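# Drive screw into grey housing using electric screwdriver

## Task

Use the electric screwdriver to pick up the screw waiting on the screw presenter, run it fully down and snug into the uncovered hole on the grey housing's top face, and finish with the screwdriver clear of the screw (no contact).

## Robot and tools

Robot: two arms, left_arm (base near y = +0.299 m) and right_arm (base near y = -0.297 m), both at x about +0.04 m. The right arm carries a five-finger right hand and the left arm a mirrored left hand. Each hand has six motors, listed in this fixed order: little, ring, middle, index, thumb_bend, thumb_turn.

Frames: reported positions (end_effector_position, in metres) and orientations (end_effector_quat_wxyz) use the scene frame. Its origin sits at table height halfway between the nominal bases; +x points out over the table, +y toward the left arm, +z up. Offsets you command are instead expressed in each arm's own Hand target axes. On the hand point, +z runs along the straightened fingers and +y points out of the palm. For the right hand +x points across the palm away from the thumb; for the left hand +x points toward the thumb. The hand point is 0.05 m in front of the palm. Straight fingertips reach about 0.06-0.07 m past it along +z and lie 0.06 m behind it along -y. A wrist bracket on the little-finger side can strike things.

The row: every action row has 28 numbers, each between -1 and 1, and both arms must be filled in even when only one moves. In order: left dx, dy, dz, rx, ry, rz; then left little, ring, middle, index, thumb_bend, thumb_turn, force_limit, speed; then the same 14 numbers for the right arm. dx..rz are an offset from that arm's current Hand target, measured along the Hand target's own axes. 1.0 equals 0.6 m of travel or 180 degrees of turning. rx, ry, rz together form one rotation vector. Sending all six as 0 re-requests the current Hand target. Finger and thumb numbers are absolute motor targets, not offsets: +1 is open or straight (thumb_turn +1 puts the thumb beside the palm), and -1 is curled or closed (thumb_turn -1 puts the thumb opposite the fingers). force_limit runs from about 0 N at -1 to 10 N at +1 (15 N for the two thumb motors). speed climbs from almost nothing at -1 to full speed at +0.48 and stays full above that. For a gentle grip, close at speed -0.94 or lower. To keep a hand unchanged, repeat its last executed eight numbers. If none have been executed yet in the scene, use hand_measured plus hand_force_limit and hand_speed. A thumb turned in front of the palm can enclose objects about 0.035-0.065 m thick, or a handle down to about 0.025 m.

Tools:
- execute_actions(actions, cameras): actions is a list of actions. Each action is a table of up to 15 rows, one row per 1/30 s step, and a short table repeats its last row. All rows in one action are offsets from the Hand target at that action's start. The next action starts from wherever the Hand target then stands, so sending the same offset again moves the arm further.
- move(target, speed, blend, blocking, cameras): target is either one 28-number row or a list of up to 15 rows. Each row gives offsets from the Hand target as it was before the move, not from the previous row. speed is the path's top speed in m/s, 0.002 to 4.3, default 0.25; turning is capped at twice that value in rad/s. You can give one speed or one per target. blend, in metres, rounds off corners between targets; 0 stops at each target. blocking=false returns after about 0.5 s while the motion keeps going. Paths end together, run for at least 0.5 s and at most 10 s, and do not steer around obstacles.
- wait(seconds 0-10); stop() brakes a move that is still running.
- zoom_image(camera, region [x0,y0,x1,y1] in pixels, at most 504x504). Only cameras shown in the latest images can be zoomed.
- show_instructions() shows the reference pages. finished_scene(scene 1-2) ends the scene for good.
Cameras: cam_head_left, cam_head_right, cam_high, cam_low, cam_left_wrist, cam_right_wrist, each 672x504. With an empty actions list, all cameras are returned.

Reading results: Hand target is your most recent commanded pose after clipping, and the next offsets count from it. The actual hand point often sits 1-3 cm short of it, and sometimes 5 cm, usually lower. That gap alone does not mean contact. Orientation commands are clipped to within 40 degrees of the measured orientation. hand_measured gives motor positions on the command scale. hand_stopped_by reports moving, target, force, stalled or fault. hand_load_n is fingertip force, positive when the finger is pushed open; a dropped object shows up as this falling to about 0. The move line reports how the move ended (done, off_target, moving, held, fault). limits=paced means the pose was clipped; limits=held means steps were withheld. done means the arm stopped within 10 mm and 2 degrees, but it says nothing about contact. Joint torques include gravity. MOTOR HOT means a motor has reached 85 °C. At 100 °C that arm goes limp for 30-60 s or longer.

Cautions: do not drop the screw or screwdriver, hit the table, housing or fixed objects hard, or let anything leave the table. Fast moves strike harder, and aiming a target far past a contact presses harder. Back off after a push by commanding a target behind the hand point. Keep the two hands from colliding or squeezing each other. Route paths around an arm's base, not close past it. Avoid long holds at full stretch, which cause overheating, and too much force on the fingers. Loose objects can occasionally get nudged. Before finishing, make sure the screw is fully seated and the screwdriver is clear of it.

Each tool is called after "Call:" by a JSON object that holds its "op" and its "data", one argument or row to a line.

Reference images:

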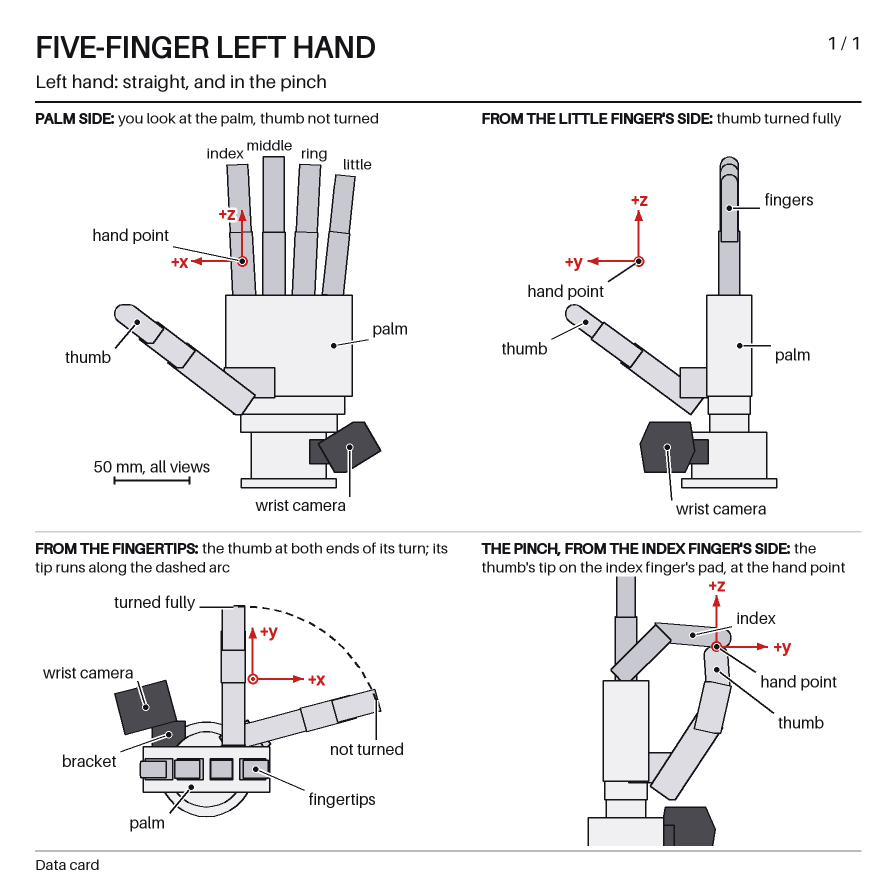

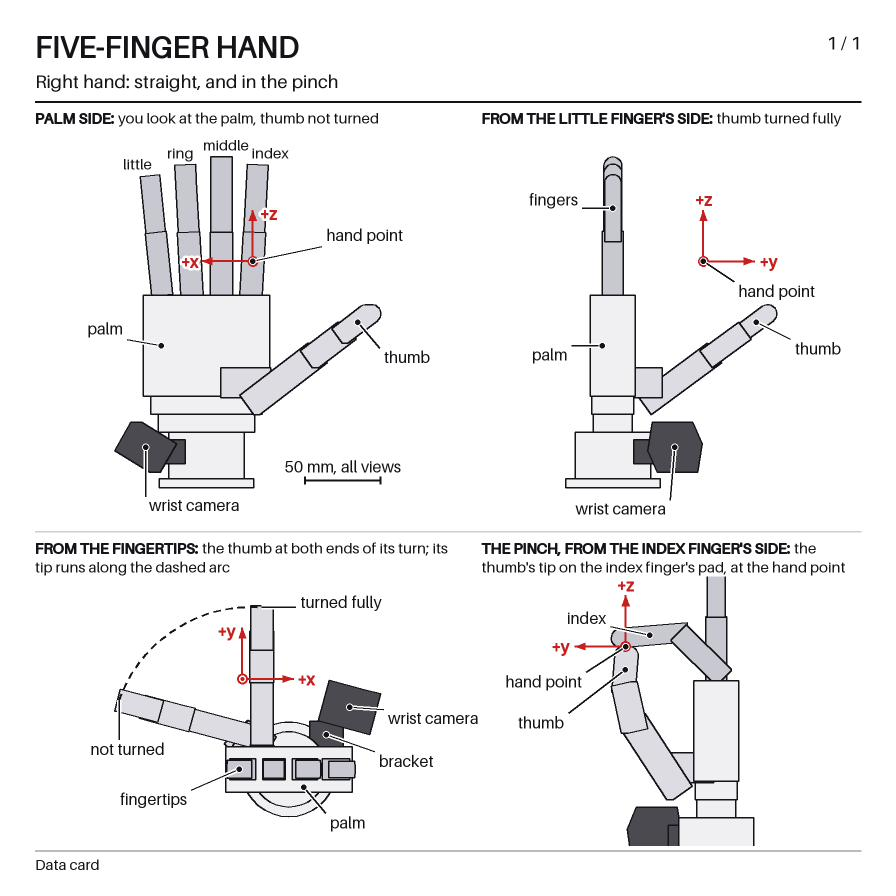

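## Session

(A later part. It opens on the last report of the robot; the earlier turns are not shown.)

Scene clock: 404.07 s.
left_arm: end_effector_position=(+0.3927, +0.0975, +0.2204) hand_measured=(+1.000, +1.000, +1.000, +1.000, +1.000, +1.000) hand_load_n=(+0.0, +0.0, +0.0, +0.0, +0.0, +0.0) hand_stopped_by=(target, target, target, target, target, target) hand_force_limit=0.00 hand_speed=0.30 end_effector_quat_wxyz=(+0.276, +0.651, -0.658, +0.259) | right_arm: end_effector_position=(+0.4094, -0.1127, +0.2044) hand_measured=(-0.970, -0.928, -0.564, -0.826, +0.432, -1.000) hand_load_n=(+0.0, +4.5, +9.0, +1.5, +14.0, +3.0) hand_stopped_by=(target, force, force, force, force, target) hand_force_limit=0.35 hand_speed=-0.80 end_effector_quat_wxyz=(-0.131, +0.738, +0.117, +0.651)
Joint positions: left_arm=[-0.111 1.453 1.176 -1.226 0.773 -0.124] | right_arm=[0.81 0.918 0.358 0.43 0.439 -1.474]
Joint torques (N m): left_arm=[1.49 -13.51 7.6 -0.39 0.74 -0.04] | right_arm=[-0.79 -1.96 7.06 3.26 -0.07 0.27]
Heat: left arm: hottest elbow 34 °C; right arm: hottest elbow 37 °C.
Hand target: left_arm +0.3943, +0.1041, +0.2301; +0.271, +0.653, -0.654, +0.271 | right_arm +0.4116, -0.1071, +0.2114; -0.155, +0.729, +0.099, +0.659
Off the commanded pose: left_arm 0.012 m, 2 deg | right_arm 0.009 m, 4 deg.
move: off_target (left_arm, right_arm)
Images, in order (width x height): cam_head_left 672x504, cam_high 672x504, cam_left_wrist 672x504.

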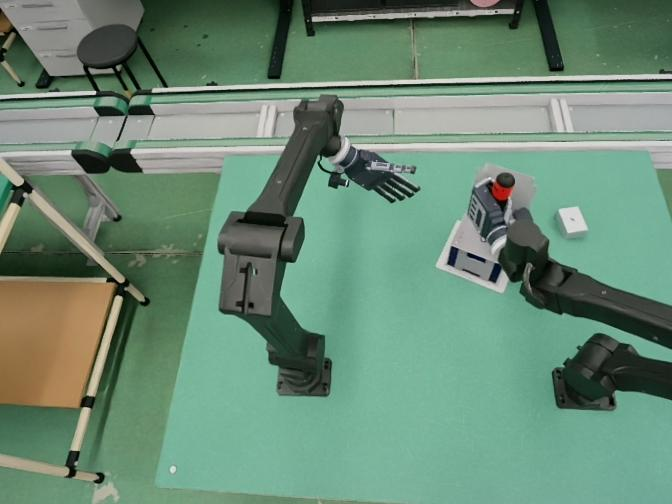

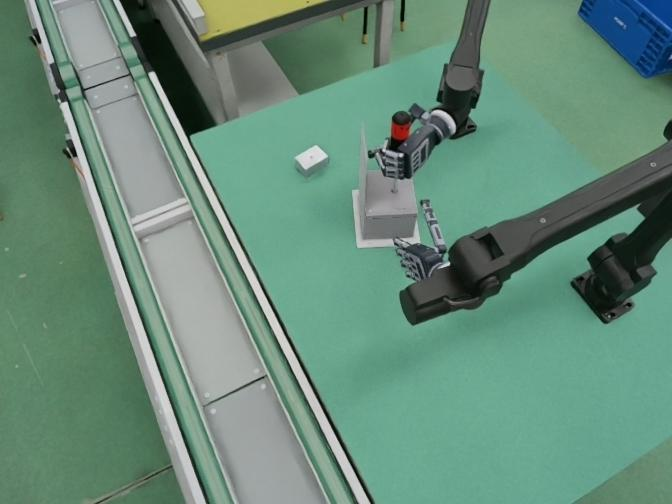

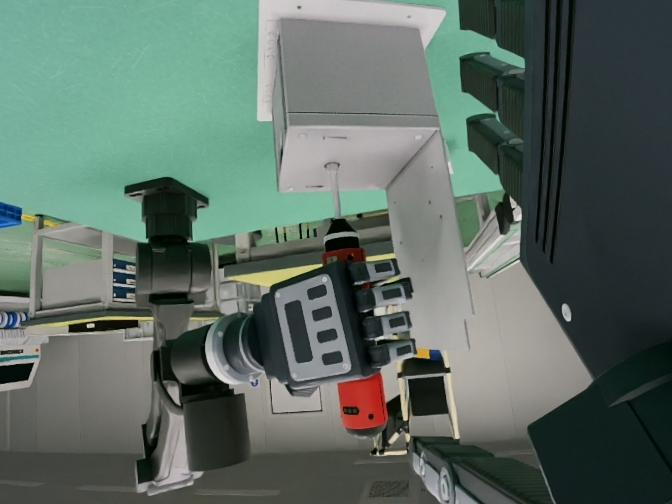

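Call:
{"op": "zoom_image", "data": {
  "camera": "cam_head_left",
  "region": [450, 150, 550, 250]
}}

Call:
{"op": "zoom_image", "data": {
  "camera": "cam_high",
  "region": [382, 174, 408, 200]
}}

Call:
{"op": "zoom_image", "data": {
  "camera": "cam_left_wrist",
  "region": [316, 150, 352, 186]
}}

Scaled by 5.040.

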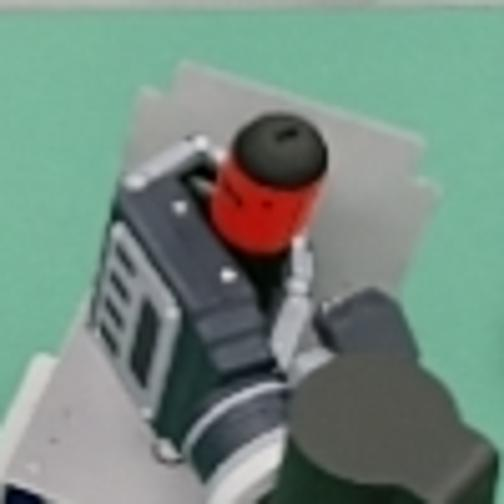

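Scaled by 19.385.

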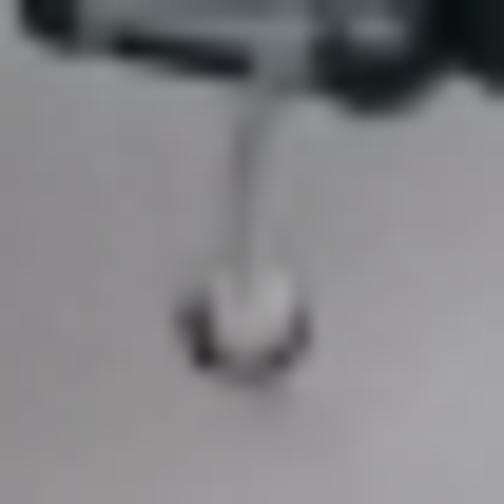

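Scaled by 14.000.

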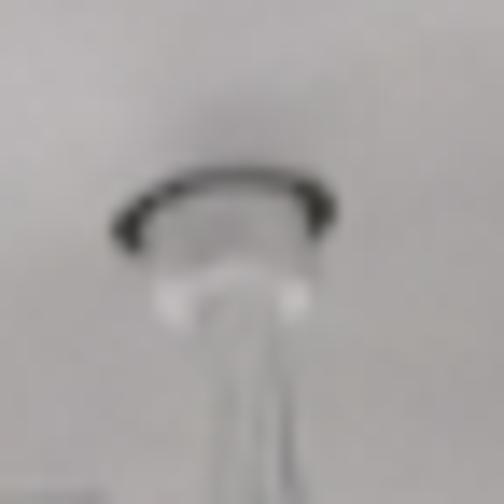

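Call:
{"op": "move", "data": {
  "target": [0,0,0,0,0,0,1,1,1,1,1,1,0,0.3,-0.0202,-0.0043,0.0040,0,0,0,-0.97,-0.97,-0.97,-0.97,0.0,-1,0.35,-0.8],
  "speed": 0.04,
  "cameras": ["cam_high","cam_left_wrist","cam_head_left"]
}}

Call:
{"op": "zoom_image", "data": {
  "camera": "cam_left_wrist",
  "region": [270, 150, 430, 460]
}}

Call:
{"op": "zoom_image", "data": {
  "camera": "cam_high",
  "region": [360, 85, 440, 195]
}}

Call:
{"op": "zoom_image", "data": {
  "camera": "cam_head_left",
  "region": [450, 150, 550, 250]
}}

Call:
{"op": "zoom_image", "data": {
  "camera": "cam_left_wrist",
  "region": [316, 150, 352, 186]
}}

Scene clock: 409.97 s.
left_arm: end_effector_position=(+0.3927, +0.0975, +0.2204) hand_measured=(+1.000, +1.000, +1.000, +1.000, +1.000, +1.000) hand_load_n=(+0.0, +0.0, +0.0, +0.5, +0.0, +0.0) hand_stopped_by=(target, target, target, target, target, target) hand_force_limit=0.00 hand_speed=0.30 end_effector_quat_wxyz=(+0.276, +0.651, -0.658, +0.259) | right_arm: end_effector_position=(+0.4124, -0.1098, +0.2034) hand_measured=(-0.970, -0.928, -0.564, -0.826, +0.432, -1.000) hand_load_n=(+1.5, +7.0, +7.0, +0.0, +15.5, +2.5) hand_stopped_by=(target, force, force, force, force, target) hand_force_limit=0.35 hand_speed=-0.80 end_effector_quat_wxyz=(-0.130, +0.729, +0.123, +0.660)
Joint positions: left_arm=[-0.111 1.453 1.176 -1.226 0.773 -0.124] | right_arm=[0.81 0.95 0.348 0.499 0.434 -1.5]
Joint torques (N m): left_arm=[1.44 -13.39 7.62 -0.29 0.75 -0.06] | right_arm=[0.26 -1.14 6.64 2.91 0.15 0.51]
Heat: left arm: hottest elbow 34 °C; right arm: hottest elbow 37 °C.
Hand target: left_arm +0.3943, +0.1041, +0.2301; +0.271, +0.653, -0.654, +0.271 | right_arm +0.4116, -0.1031, +0.1995; -0.155, +0.729, +0.099, +0.659
Off the commanded pose: left_arm 0.012 m, 2 deg | right_arm 0.008 m, 4 deg.
move: off_target (left_arm, right_arm)
Images, in order (width x height): cam_head_left 672x504, cam_high 672x504, cam_left_wrist 672x504.

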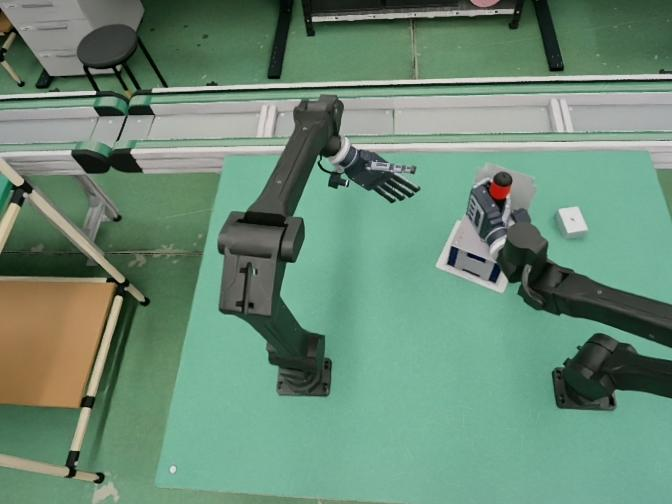

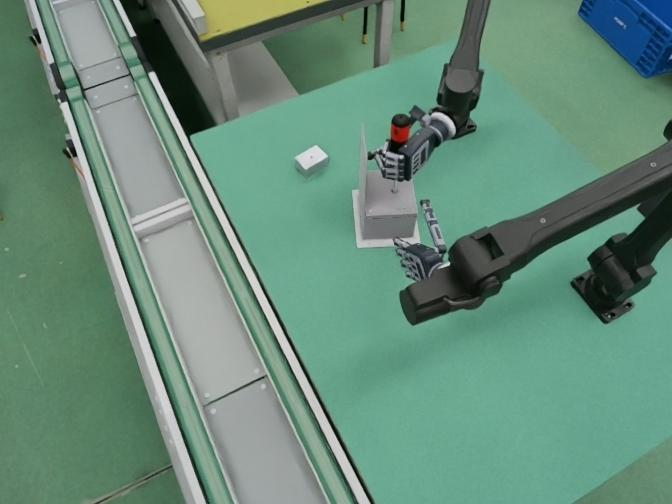

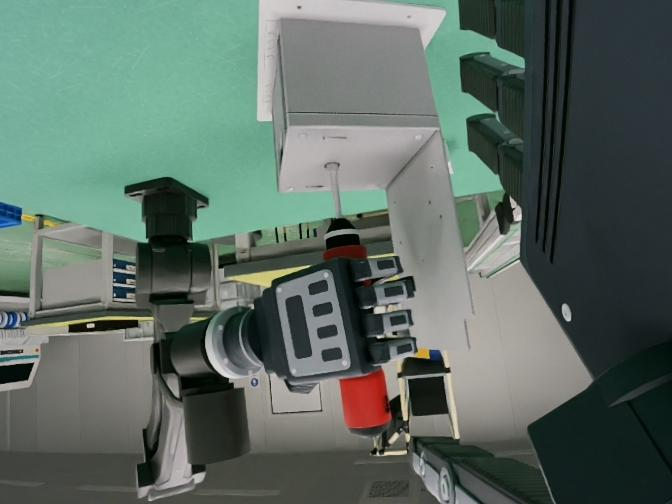

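Scaled by 1.626.

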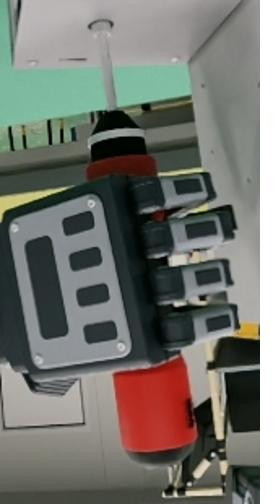

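Scaled by 4.582.

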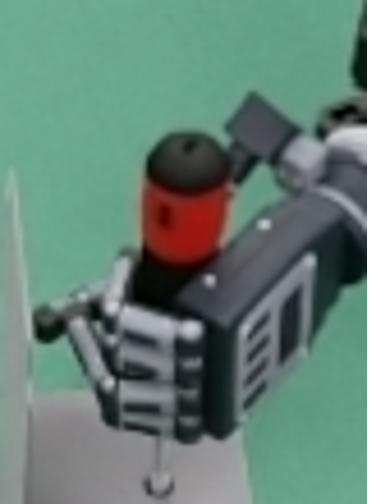

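Scaled by 5.040.

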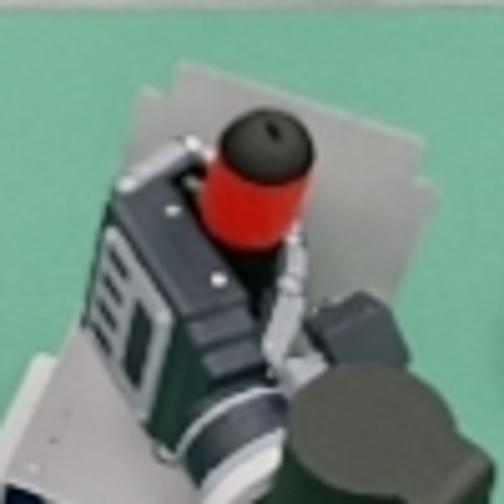

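Scaled by 14.000.

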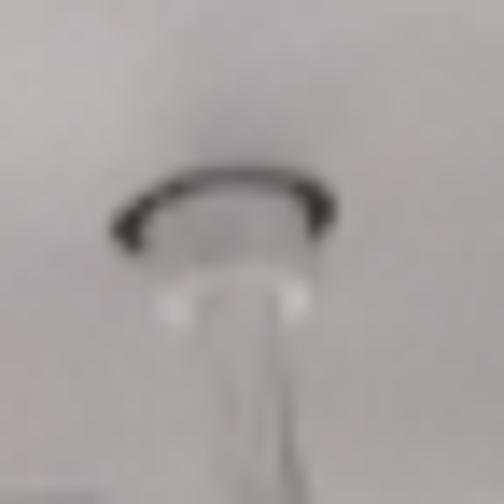

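Call:
{"op": "move", "data": {
  "target": [0,0,0,0,0,0,1,1,1,1,1,1,0,0.3,-0.0202,-0.0043,0.0040,0,0,0,-0.99,-0.99,-0.99,-0.99,-0.03,-1,0.6,-0.8],
  "speed": 0.04,
  "cameras": ["cam_high","cam_left_wrist","cam_head_left"]
}}

Call:
{"op": "zoom_image", "data": {
  "camera": "cam_left_wrist",
  "region": [270, 150, 430, 460]
}}

Call:
{"op": "zoom_image", "data": {
  "camera": "cam_high",
  "region": [360, 85, 440, 195]
}}

Call:
{"op": "zoom_image", "data": {
  "camera": "cam_head_left",
  "region": [450, 150, 550, 250]
}}

Call:
{"op": "zoom_image", "data": {
  "camera": "cam_left_wrist",
  "region": [316, 150, 352, 186]
}}

Scene clock: 412.40 s.
left_arm: end_effector_position=(+0.3927, +0.0975, +0.2204) hand_measured=(+1.000, +1.000, +1.000, +1.000, +1.000, +1.000) hand_load_n=(+0.0, +0.0, +0.0, +0.0, +0.0, +0.0) hand_stopped_by=(target, target, target, target, target, target) hand_force_limit=0.00 hand_speed=0.30 end_effector_quat_wxyz=(+0.276, +0.651, -0.658, +0.259) | right_arm: end_effector_position=(+0.4155, -0.0999, +0.2035) hand_measured=(-0.990, -0.942, -0.634, -0.872, +0.432, -1.000) hand_load_n=(+2.0, +9.0, +8.0, +10.5, +19.5, +6.0) hand_stopped_by=(target, force, force, force, force, target) hand_force_limit=0.60 hand_speed=-0.80 end_effector_quat_wxyz=(-0.133, +0.720, +0.134, +0.668)
Joint positions: left_arm=[-0.111 1.453 1.176 -1.226 0.773 -0.124] | right_arm=[0.821 0.995 0.348 0.568 0.426 -1.526]
Joint torques (N m): left_arm=[1.44 -13.51 7.64 -0.25 0.73 -0.03] | right_arm=[0.91 -1.32 5.46 2.74 0.74 0.74]
Heat: left arm: hottest elbow 34 °C; right arm: hottest elbow 37 °C.
Hand target: left_arm +0.3943, +0.1041, +0.2301; +0.271, +0.653, -0.654, +0.271 | right_arm +0.4116, -0.0991, +0.1875; -0.155, +0.729, +0.099, +0.659
Off the commanded pose: left_arm 0.012 m, 2 deg | right_arm 0.017 m, 5 deg.
move: off_target (left_arm, right_arm)
Images, in order (width x height): cam_head_left 672x504, cam_high 672x504, cam_left_wrist 672x504.

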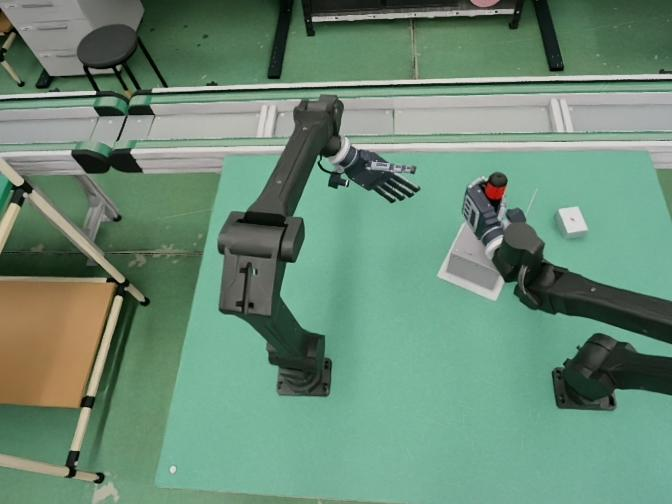

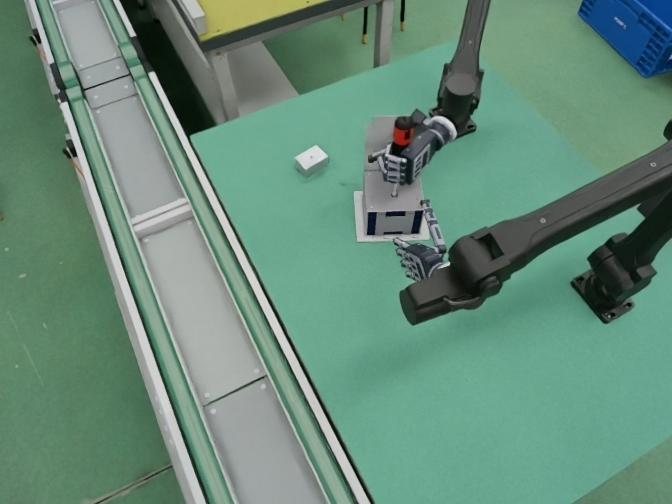

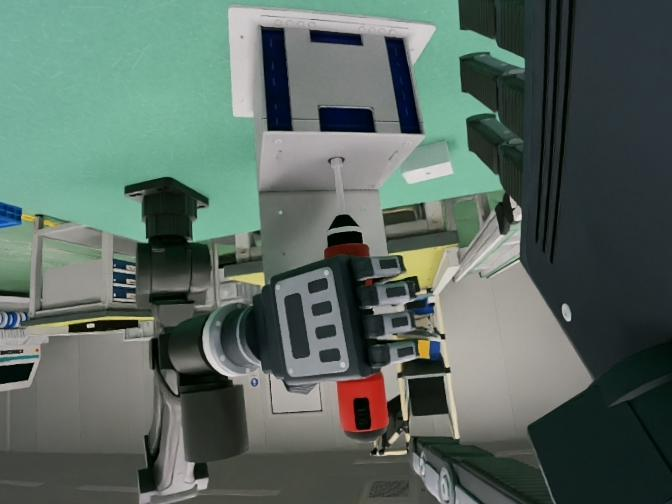

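Scaled by 1.626.

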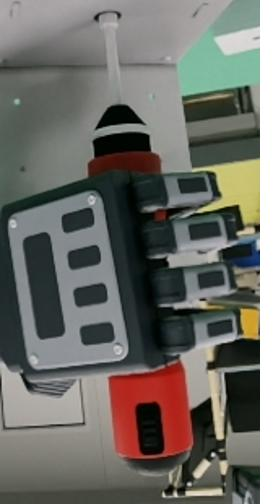

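Scaled by 4.582.

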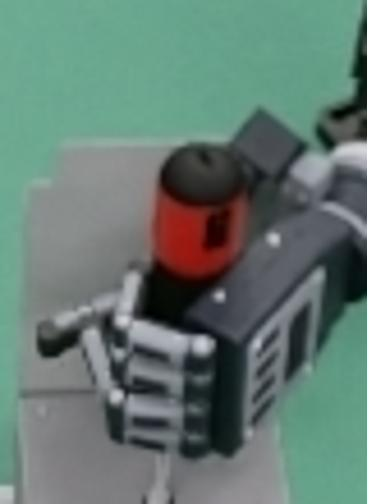

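Scaled by 5.040.

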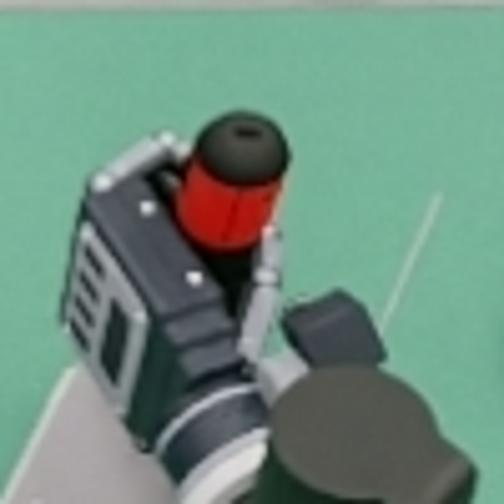

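Scaled by 14.000.

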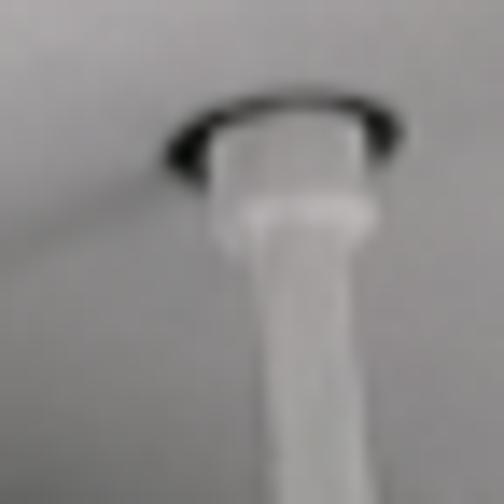

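Call:
{"op": "move", "data": {
  "target": [0,0,0,0,0,0,1,1,1,1,1,1,0,0.3,0.0496,-0.0048,-0.0041,0,0,0,-0.99,-0.99,-0.99,-0.99,-0.03,-1,0.6,-0.8],
  "speed": 0.06,
  "cameras": ["all"]
}}

Call:
{"op": "zoom_image", "data": {
  "camera": "cam_left_wrist",
  "region": [270, 140, 430, 460]
}}

Call:
{"op": "zoom_image", "data": {
  "camera": "cam_high",
  "region": [350, 85, 460, 215]
}}

Call:
{"op": "zoom_image", "data": {
  "camera": "cam_head_left",
  "region": [430, 150, 570, 290]
}}

Call:
{"op": "zoom_image", "data": {
  "camera": "cam_head_right",
  "region": [380, 130, 560, 310]
}}

Scene clock: 417.43 s.
left_arm: end_effector_position=(+0.3927, +0.0975, +0.2204) hand_measured=(+1.000, +1.000, +1.000, +1.000, +1.000, +1.000) hand_load_n=(+0.0, +0.0, +0.0, +0.0, +0.0, +0.0) hand_stopped_by=(target, target, target, target, target, target) hand_force_limit=0.00 hand_speed=0.30 end_effector_quat_wxyz=(+0.276, +0.651, -0.658, +0.259) | right_arm: end_effector_position=(+0.4135, -0.1068, +0.2061) hand_measured=(-0.990, -0.942, -0.634, -0.872, +0.432, -1.000) hand_load_n=(+0.0, +5.5, +7.0, +16.0, +17.0, +9.5) hand_stopped_by=(target, force, force, force, force, target) hand_force_limit=0.60 hand_speed=-0.80 end_effector_quat_wxyz=(-0.134, +0.731, +0.118, +0.659)
Joint positions: left_arm=[-0.111 1.453 1.176 -1.226 0.773 -0.124] | right_arm=[0.815 0.952 0.362 0.484 0.44 -1.486]
Joint torques (N m): left_arm=[1.38 -13.57 7.68 -0.31 0.74 -0.02] | right_arm=[0.91 -4.37 8.32 0.98 0.33 0.38]
Heat: left arm: hottest elbow 34 °C; right arm: hottest elbow 36 °C.
Hand target: left_arm +0.3943, +0.1041, +0.2301; +0.271, +0.653, -0.654, +0.271 | right_arm +0.4116, -0.0991, +0.2175; -0.155, +0.729, +0.099, +0.659
Off the commanded pose: left_arm 0.012 m, 2 deg | right_arm 0.014 m, 3 deg.
move: off_target (left_arm, right_arm)

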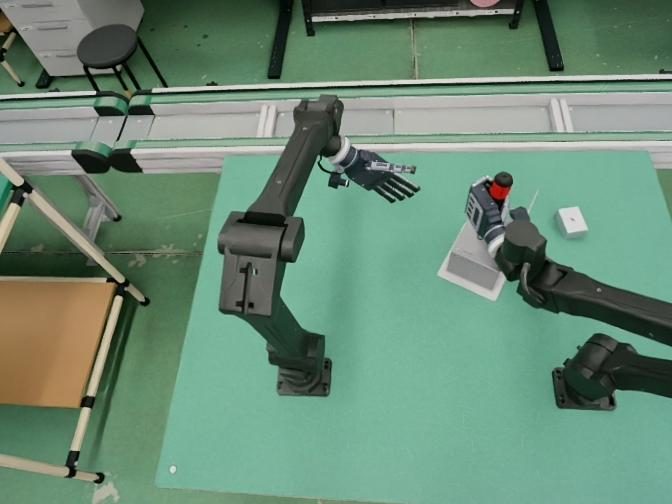

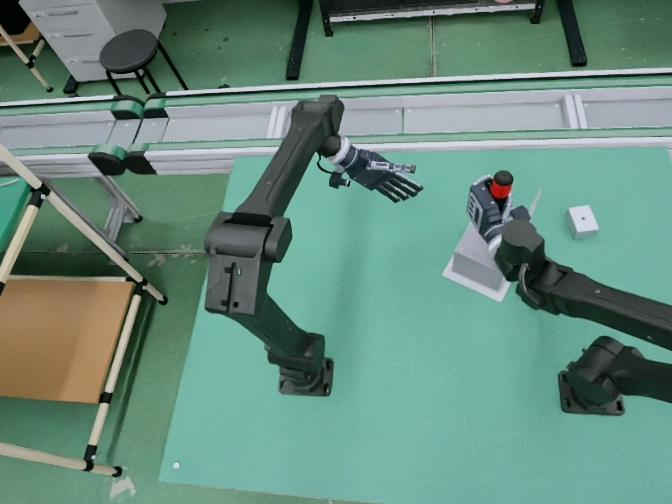

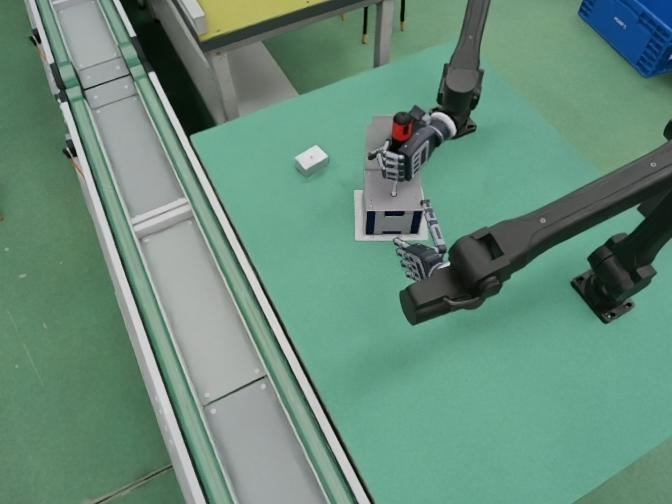

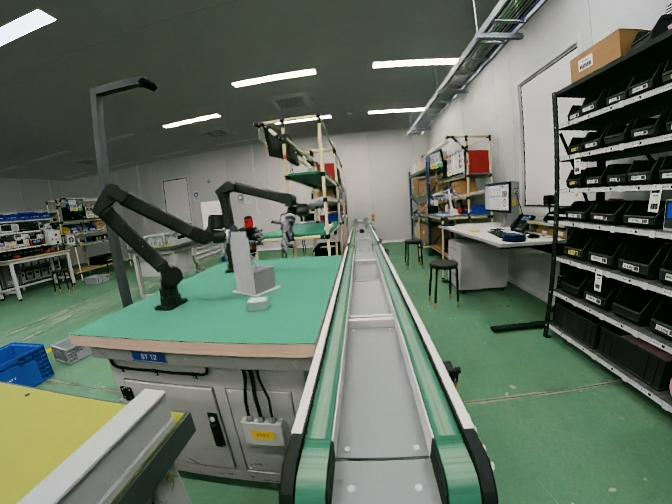

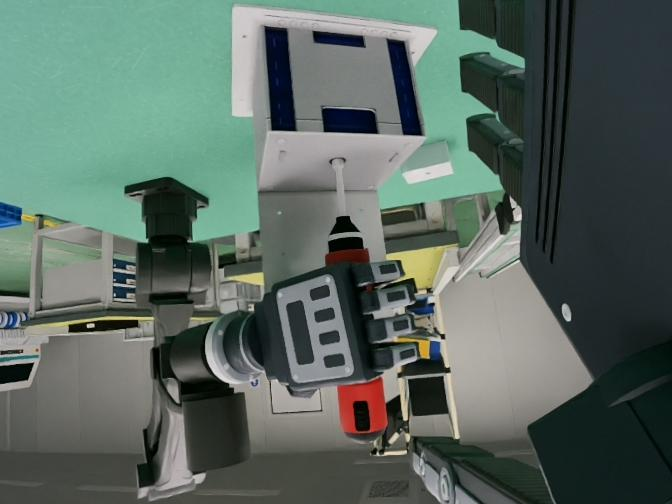

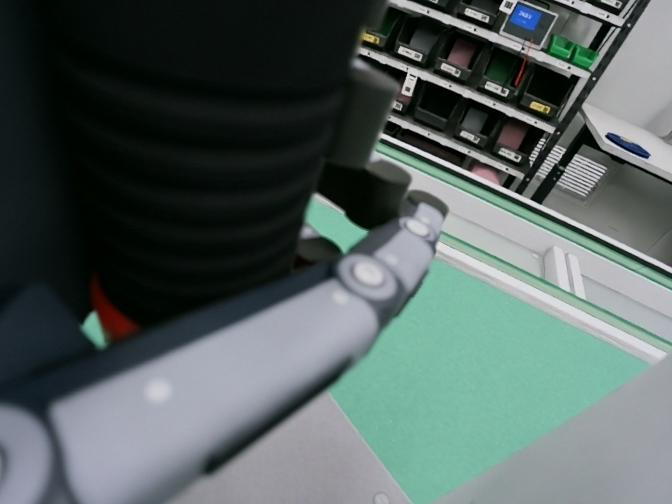

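Scaled by 1.575.

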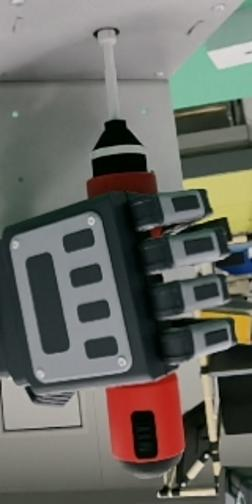

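Scaled by 3.877.

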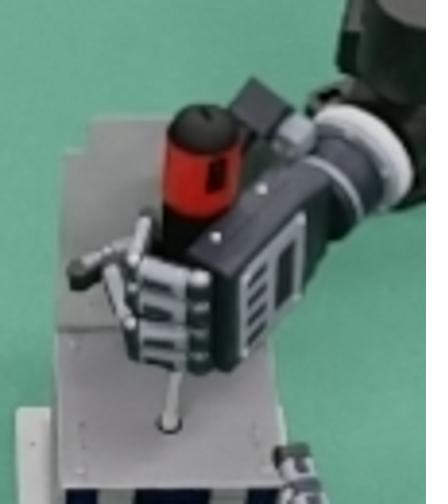

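Scaled by 3.600.

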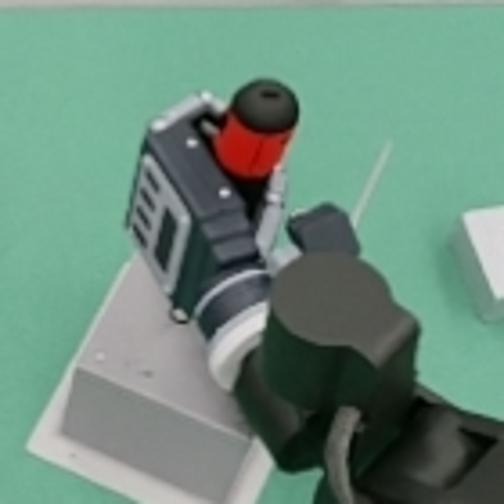

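Scaled by 2.800.

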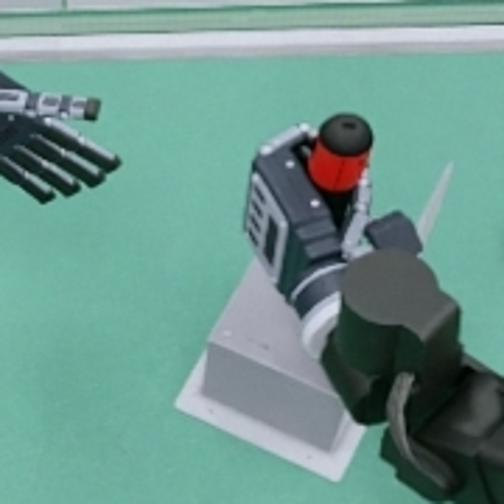

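Call:
{"op": "move", "data": {
  "target": [0,0,0,0,0,0,1,1,1,1,1,1,0,0.3,0.0496,-0.0048,-0.0041,0,0,0,-0.99,-0.99,-0.99,-0.99,-0.03,-1,0.6,-0.8],
  "speed": 0.06,
  "cameras": ["cam_high","cam_left_wrist","cam_head_left"]
}}

Call:
{"op": "zoom_image", "data": {
  "camera": "cam_left_wrist",
  "region": [270, 140, 430, 460]
}}

Call:
{"op": "zoom_image", "data": {
  "camera": "cam_high",
  "region": [350, 85, 460, 215]
}}

Call:
{"op": "zoom_image", "data": {
  "camera": "cam_left_wrist",
  "region": [320, 140, 356, 176]
}}

Scene clock: 423.67 s.
left_arm: end_effector_position=(+0.3927, +0.0975, +0.2204) hand_measured=(+1.000, +1.000, +1.000, +1.000, +1.000, +1.000) hand_load_n=(+0.0, +0.0, +0.0, +0.0, +0.0, +0.0) hand_stopped_by=(target, target, target, target, target, target) hand_force_limit=0.00 hand_speed=0.30 end_effector_quat_wxyz=(+0.276, +0.651, -0.658, +0.259) | right_arm: end_effector_position=(+0.4077, -0.1102, +0.2039) hand_measured=(-0.990, -0.942, -0.634, -0.868, +0.432, -1.000) hand_load_n=(+0.0, +3.0, +7.5, +22.0, +15.5, +11.5) hand_stopped_by=(target, force, force, force, force, target) hand_force_limit=0.60 hand_speed=-0.80 end_effector_quat_wxyz=(-0.139, +0.751, +0.106, +0.637)
Joint positions: left_arm=[-0.111 1.453 1.176 -1.226 0.773 -0.124] | right_arm=[0.815 0.903 0.383 0.353 0.442 -1.424]
Joint torques (N m): left_arm=[1.38 -13.45 7.62 -0.35 0.74 -0.01] | right_arm=[0.85 -5.89 10.86 1.1 0.31 -0.07]
Heat: left arm: hottest elbow 34 °C; right arm: hottest elbow 37 °C.
Hand target: left_arm +0.3943, +0.1041, +0.2301; +0.271, +0.653, -0.654, +0.271 | right_arm +0.4116, -0.0990, +0.2475; -0.155, +0.729, +0.099, +0.659
Off the commanded pose: left_arm 0.012 m, 2 deg | right_arm 0.045 m, 4 deg.
move: off_target (left_arm, right_arm)
Images, in order (width x height): cam_head_left 672x504, cam_high 672x504, cam_left_wrist 672x504.

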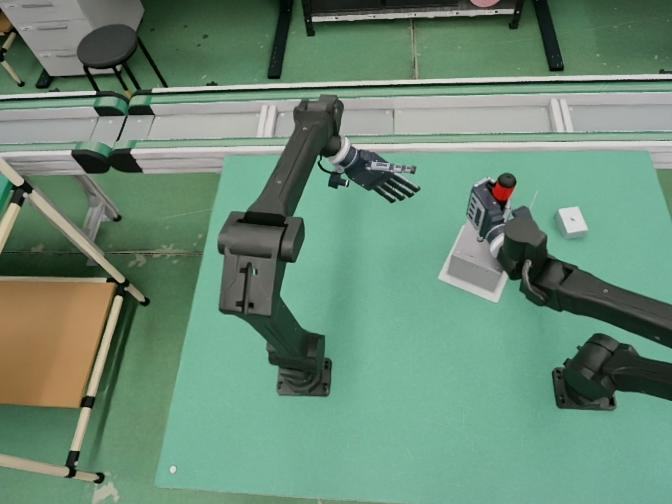

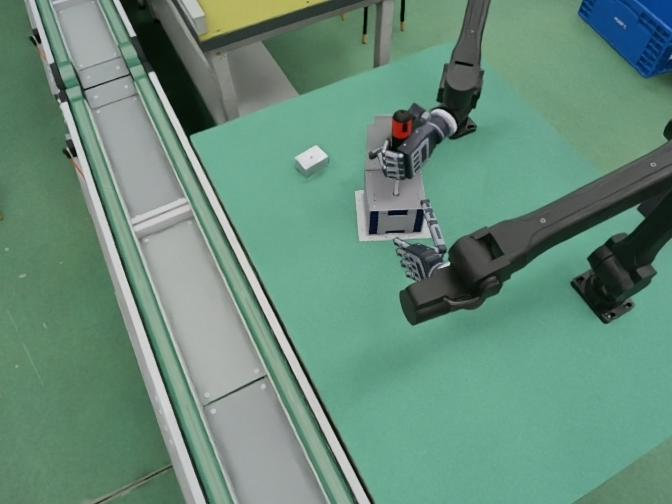

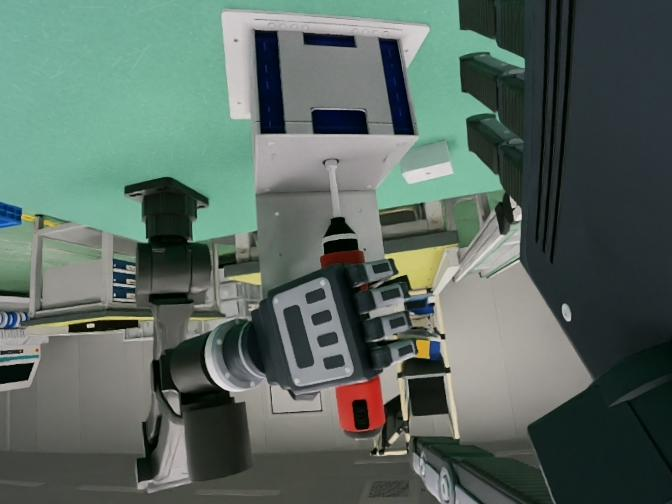

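Scaled by 1.575.

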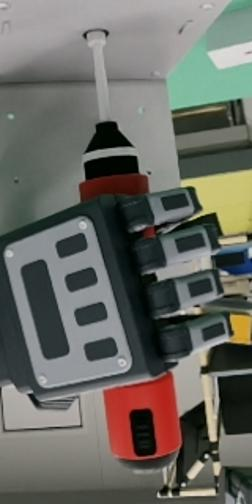

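Scaled by 3.877.

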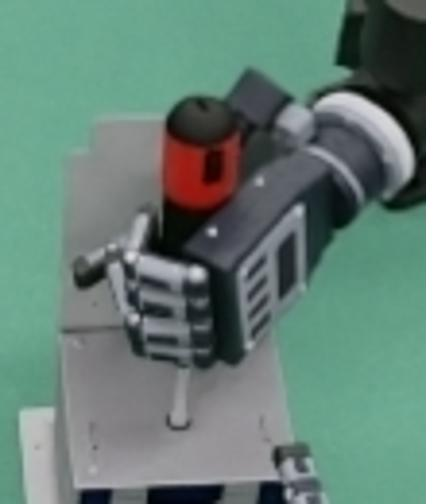

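Scaled by 14.000.

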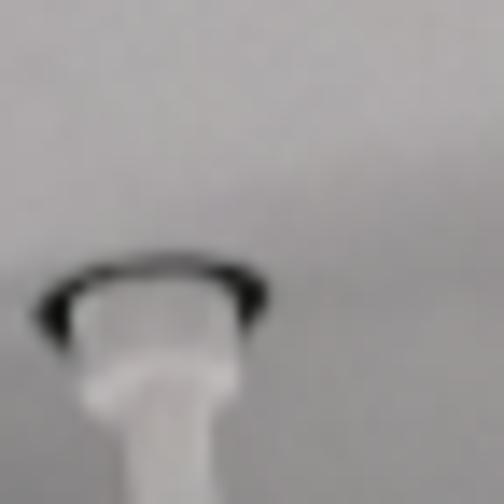

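Call:
{"op": "move", "data": {
  "target": [0,0,0,0,0,0,1,1,1,1,1,1,0,0.3,0.0413,-0.0040,-0.0034,-0.0006,-0.0089,0.0034,-0.99,-0.99,-0.99,-0.99,-0.03,-1,0.6,-0.8],
  "speed": 0.08,
  "cameras": ["cam_high","cam_left_wrist","cam_head_left"]
}}

Call:
{"op": "zoom_image", "data": {
  "camera": "cam_left_wrist",
  "region": [270, 140, 430, 460]
}}

Call:
{"op": "zoom_image", "data": {
  "camera": "cam_high",
  "region": [350, 85, 460, 215]
}}

Call:
{"op": "zoom_image", "data": {
  "camera": "cam_left_wrist",
  "region": [320, 140, 356, 176]
}}

Scene clock: 428.10 s.
left_arm: end_effector_position=(+0.3927, +0.0975, +0.2204) hand_measured=(+1.000, +1.000, +1.000, +1.000, +1.000, +1.000) hand_load_n=(+0.0, +0.0, +0.0, +0.0, +0.0, -0.5) hand_stopped_by=(target, target, target, target, target, target) hand_force_limit=0.00 hand_speed=0.30 end_effector_quat_wxyz=(+0.276, +0.651, -0.658, +0.259) | right_arm: end_effector_position=(+0.4032, -0.1112, +0.2066) hand_measured=(-0.990, -0.942, -0.634, -0.868, +0.432, -1.000) hand_load_n=(+0.0, +4.0, +7.5, +21.0, +15.5, +11.0) hand_stopped_by=(target, force, force, force, force, target) hand_force_limit=0.60 hand_speed=-0.80 end_effector_quat_wxyz=(-0.135, +0.773, +0.108, +0.610)
Joint positions: left_arm=[-0.111 1.453 1.176 -1.226 0.773 -0.124] | right_arm=[0.815 0.863 0.429 0.189 0.434 -1.388]
Joint torques (N m): left_arm=[1.49 -13.51 7.61 -0.27 0.73 -0.02] | right_arm=[0.38 -6.65 12.75 1.54 0.35 -0.16]
Heat: left arm: hottest elbow 34 °C; right arm: hottest elbow 37 °C.
Hand target: left_arm +0.3943, +0.1041, +0.2301; +0.271, +0.653, -0.654, +0.271 | right_arm +0.4116, -0.0990, +0.2725; -0.156, +0.739, +0.097, +0.648
Off the commanded pose: left_arm 0.012 m, 2 deg | right_arm 0.068 m, 6 deg.
move: off_target (left_arm, right_arm)
Images, in order (width x height): cam_head_left 672x504, cam_high 672x504, cam_left_wrist 672x504.

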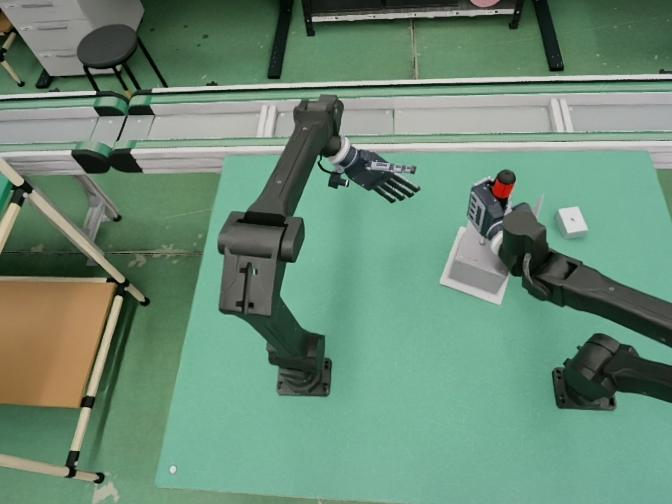

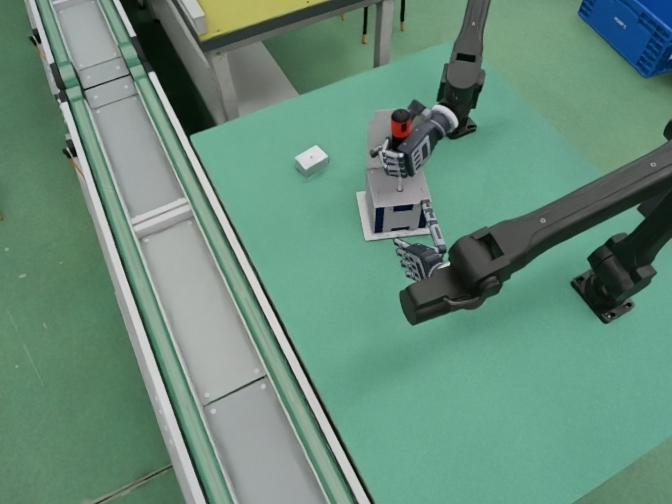

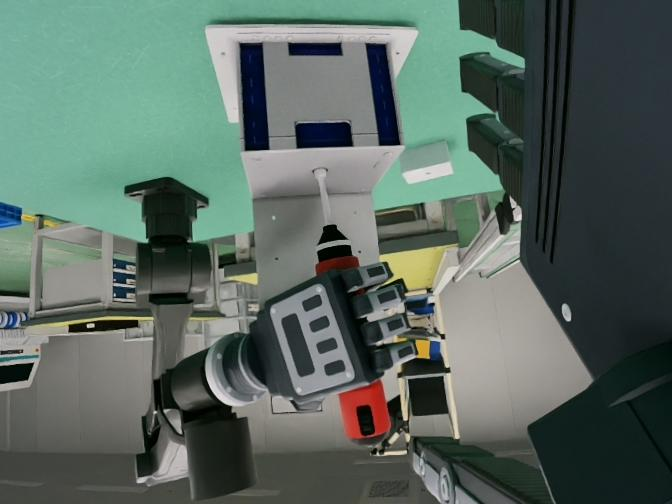

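Scaled by 1.575.

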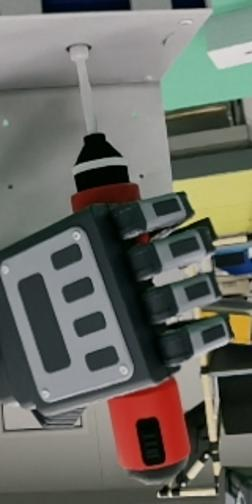

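Scaled by 3.877.

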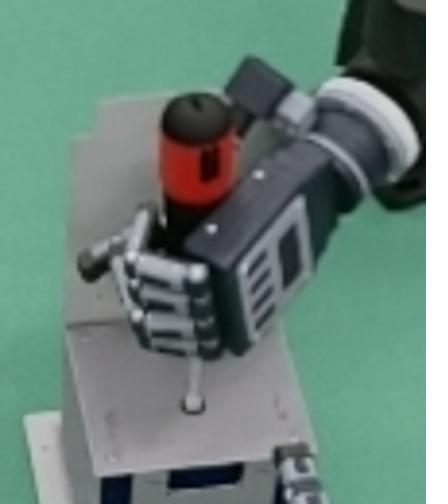

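Scaled by 14.000.

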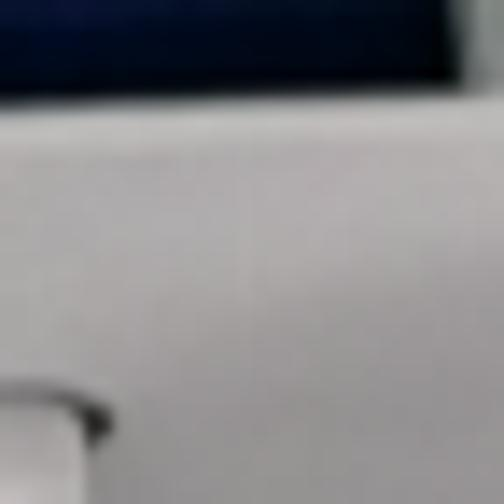

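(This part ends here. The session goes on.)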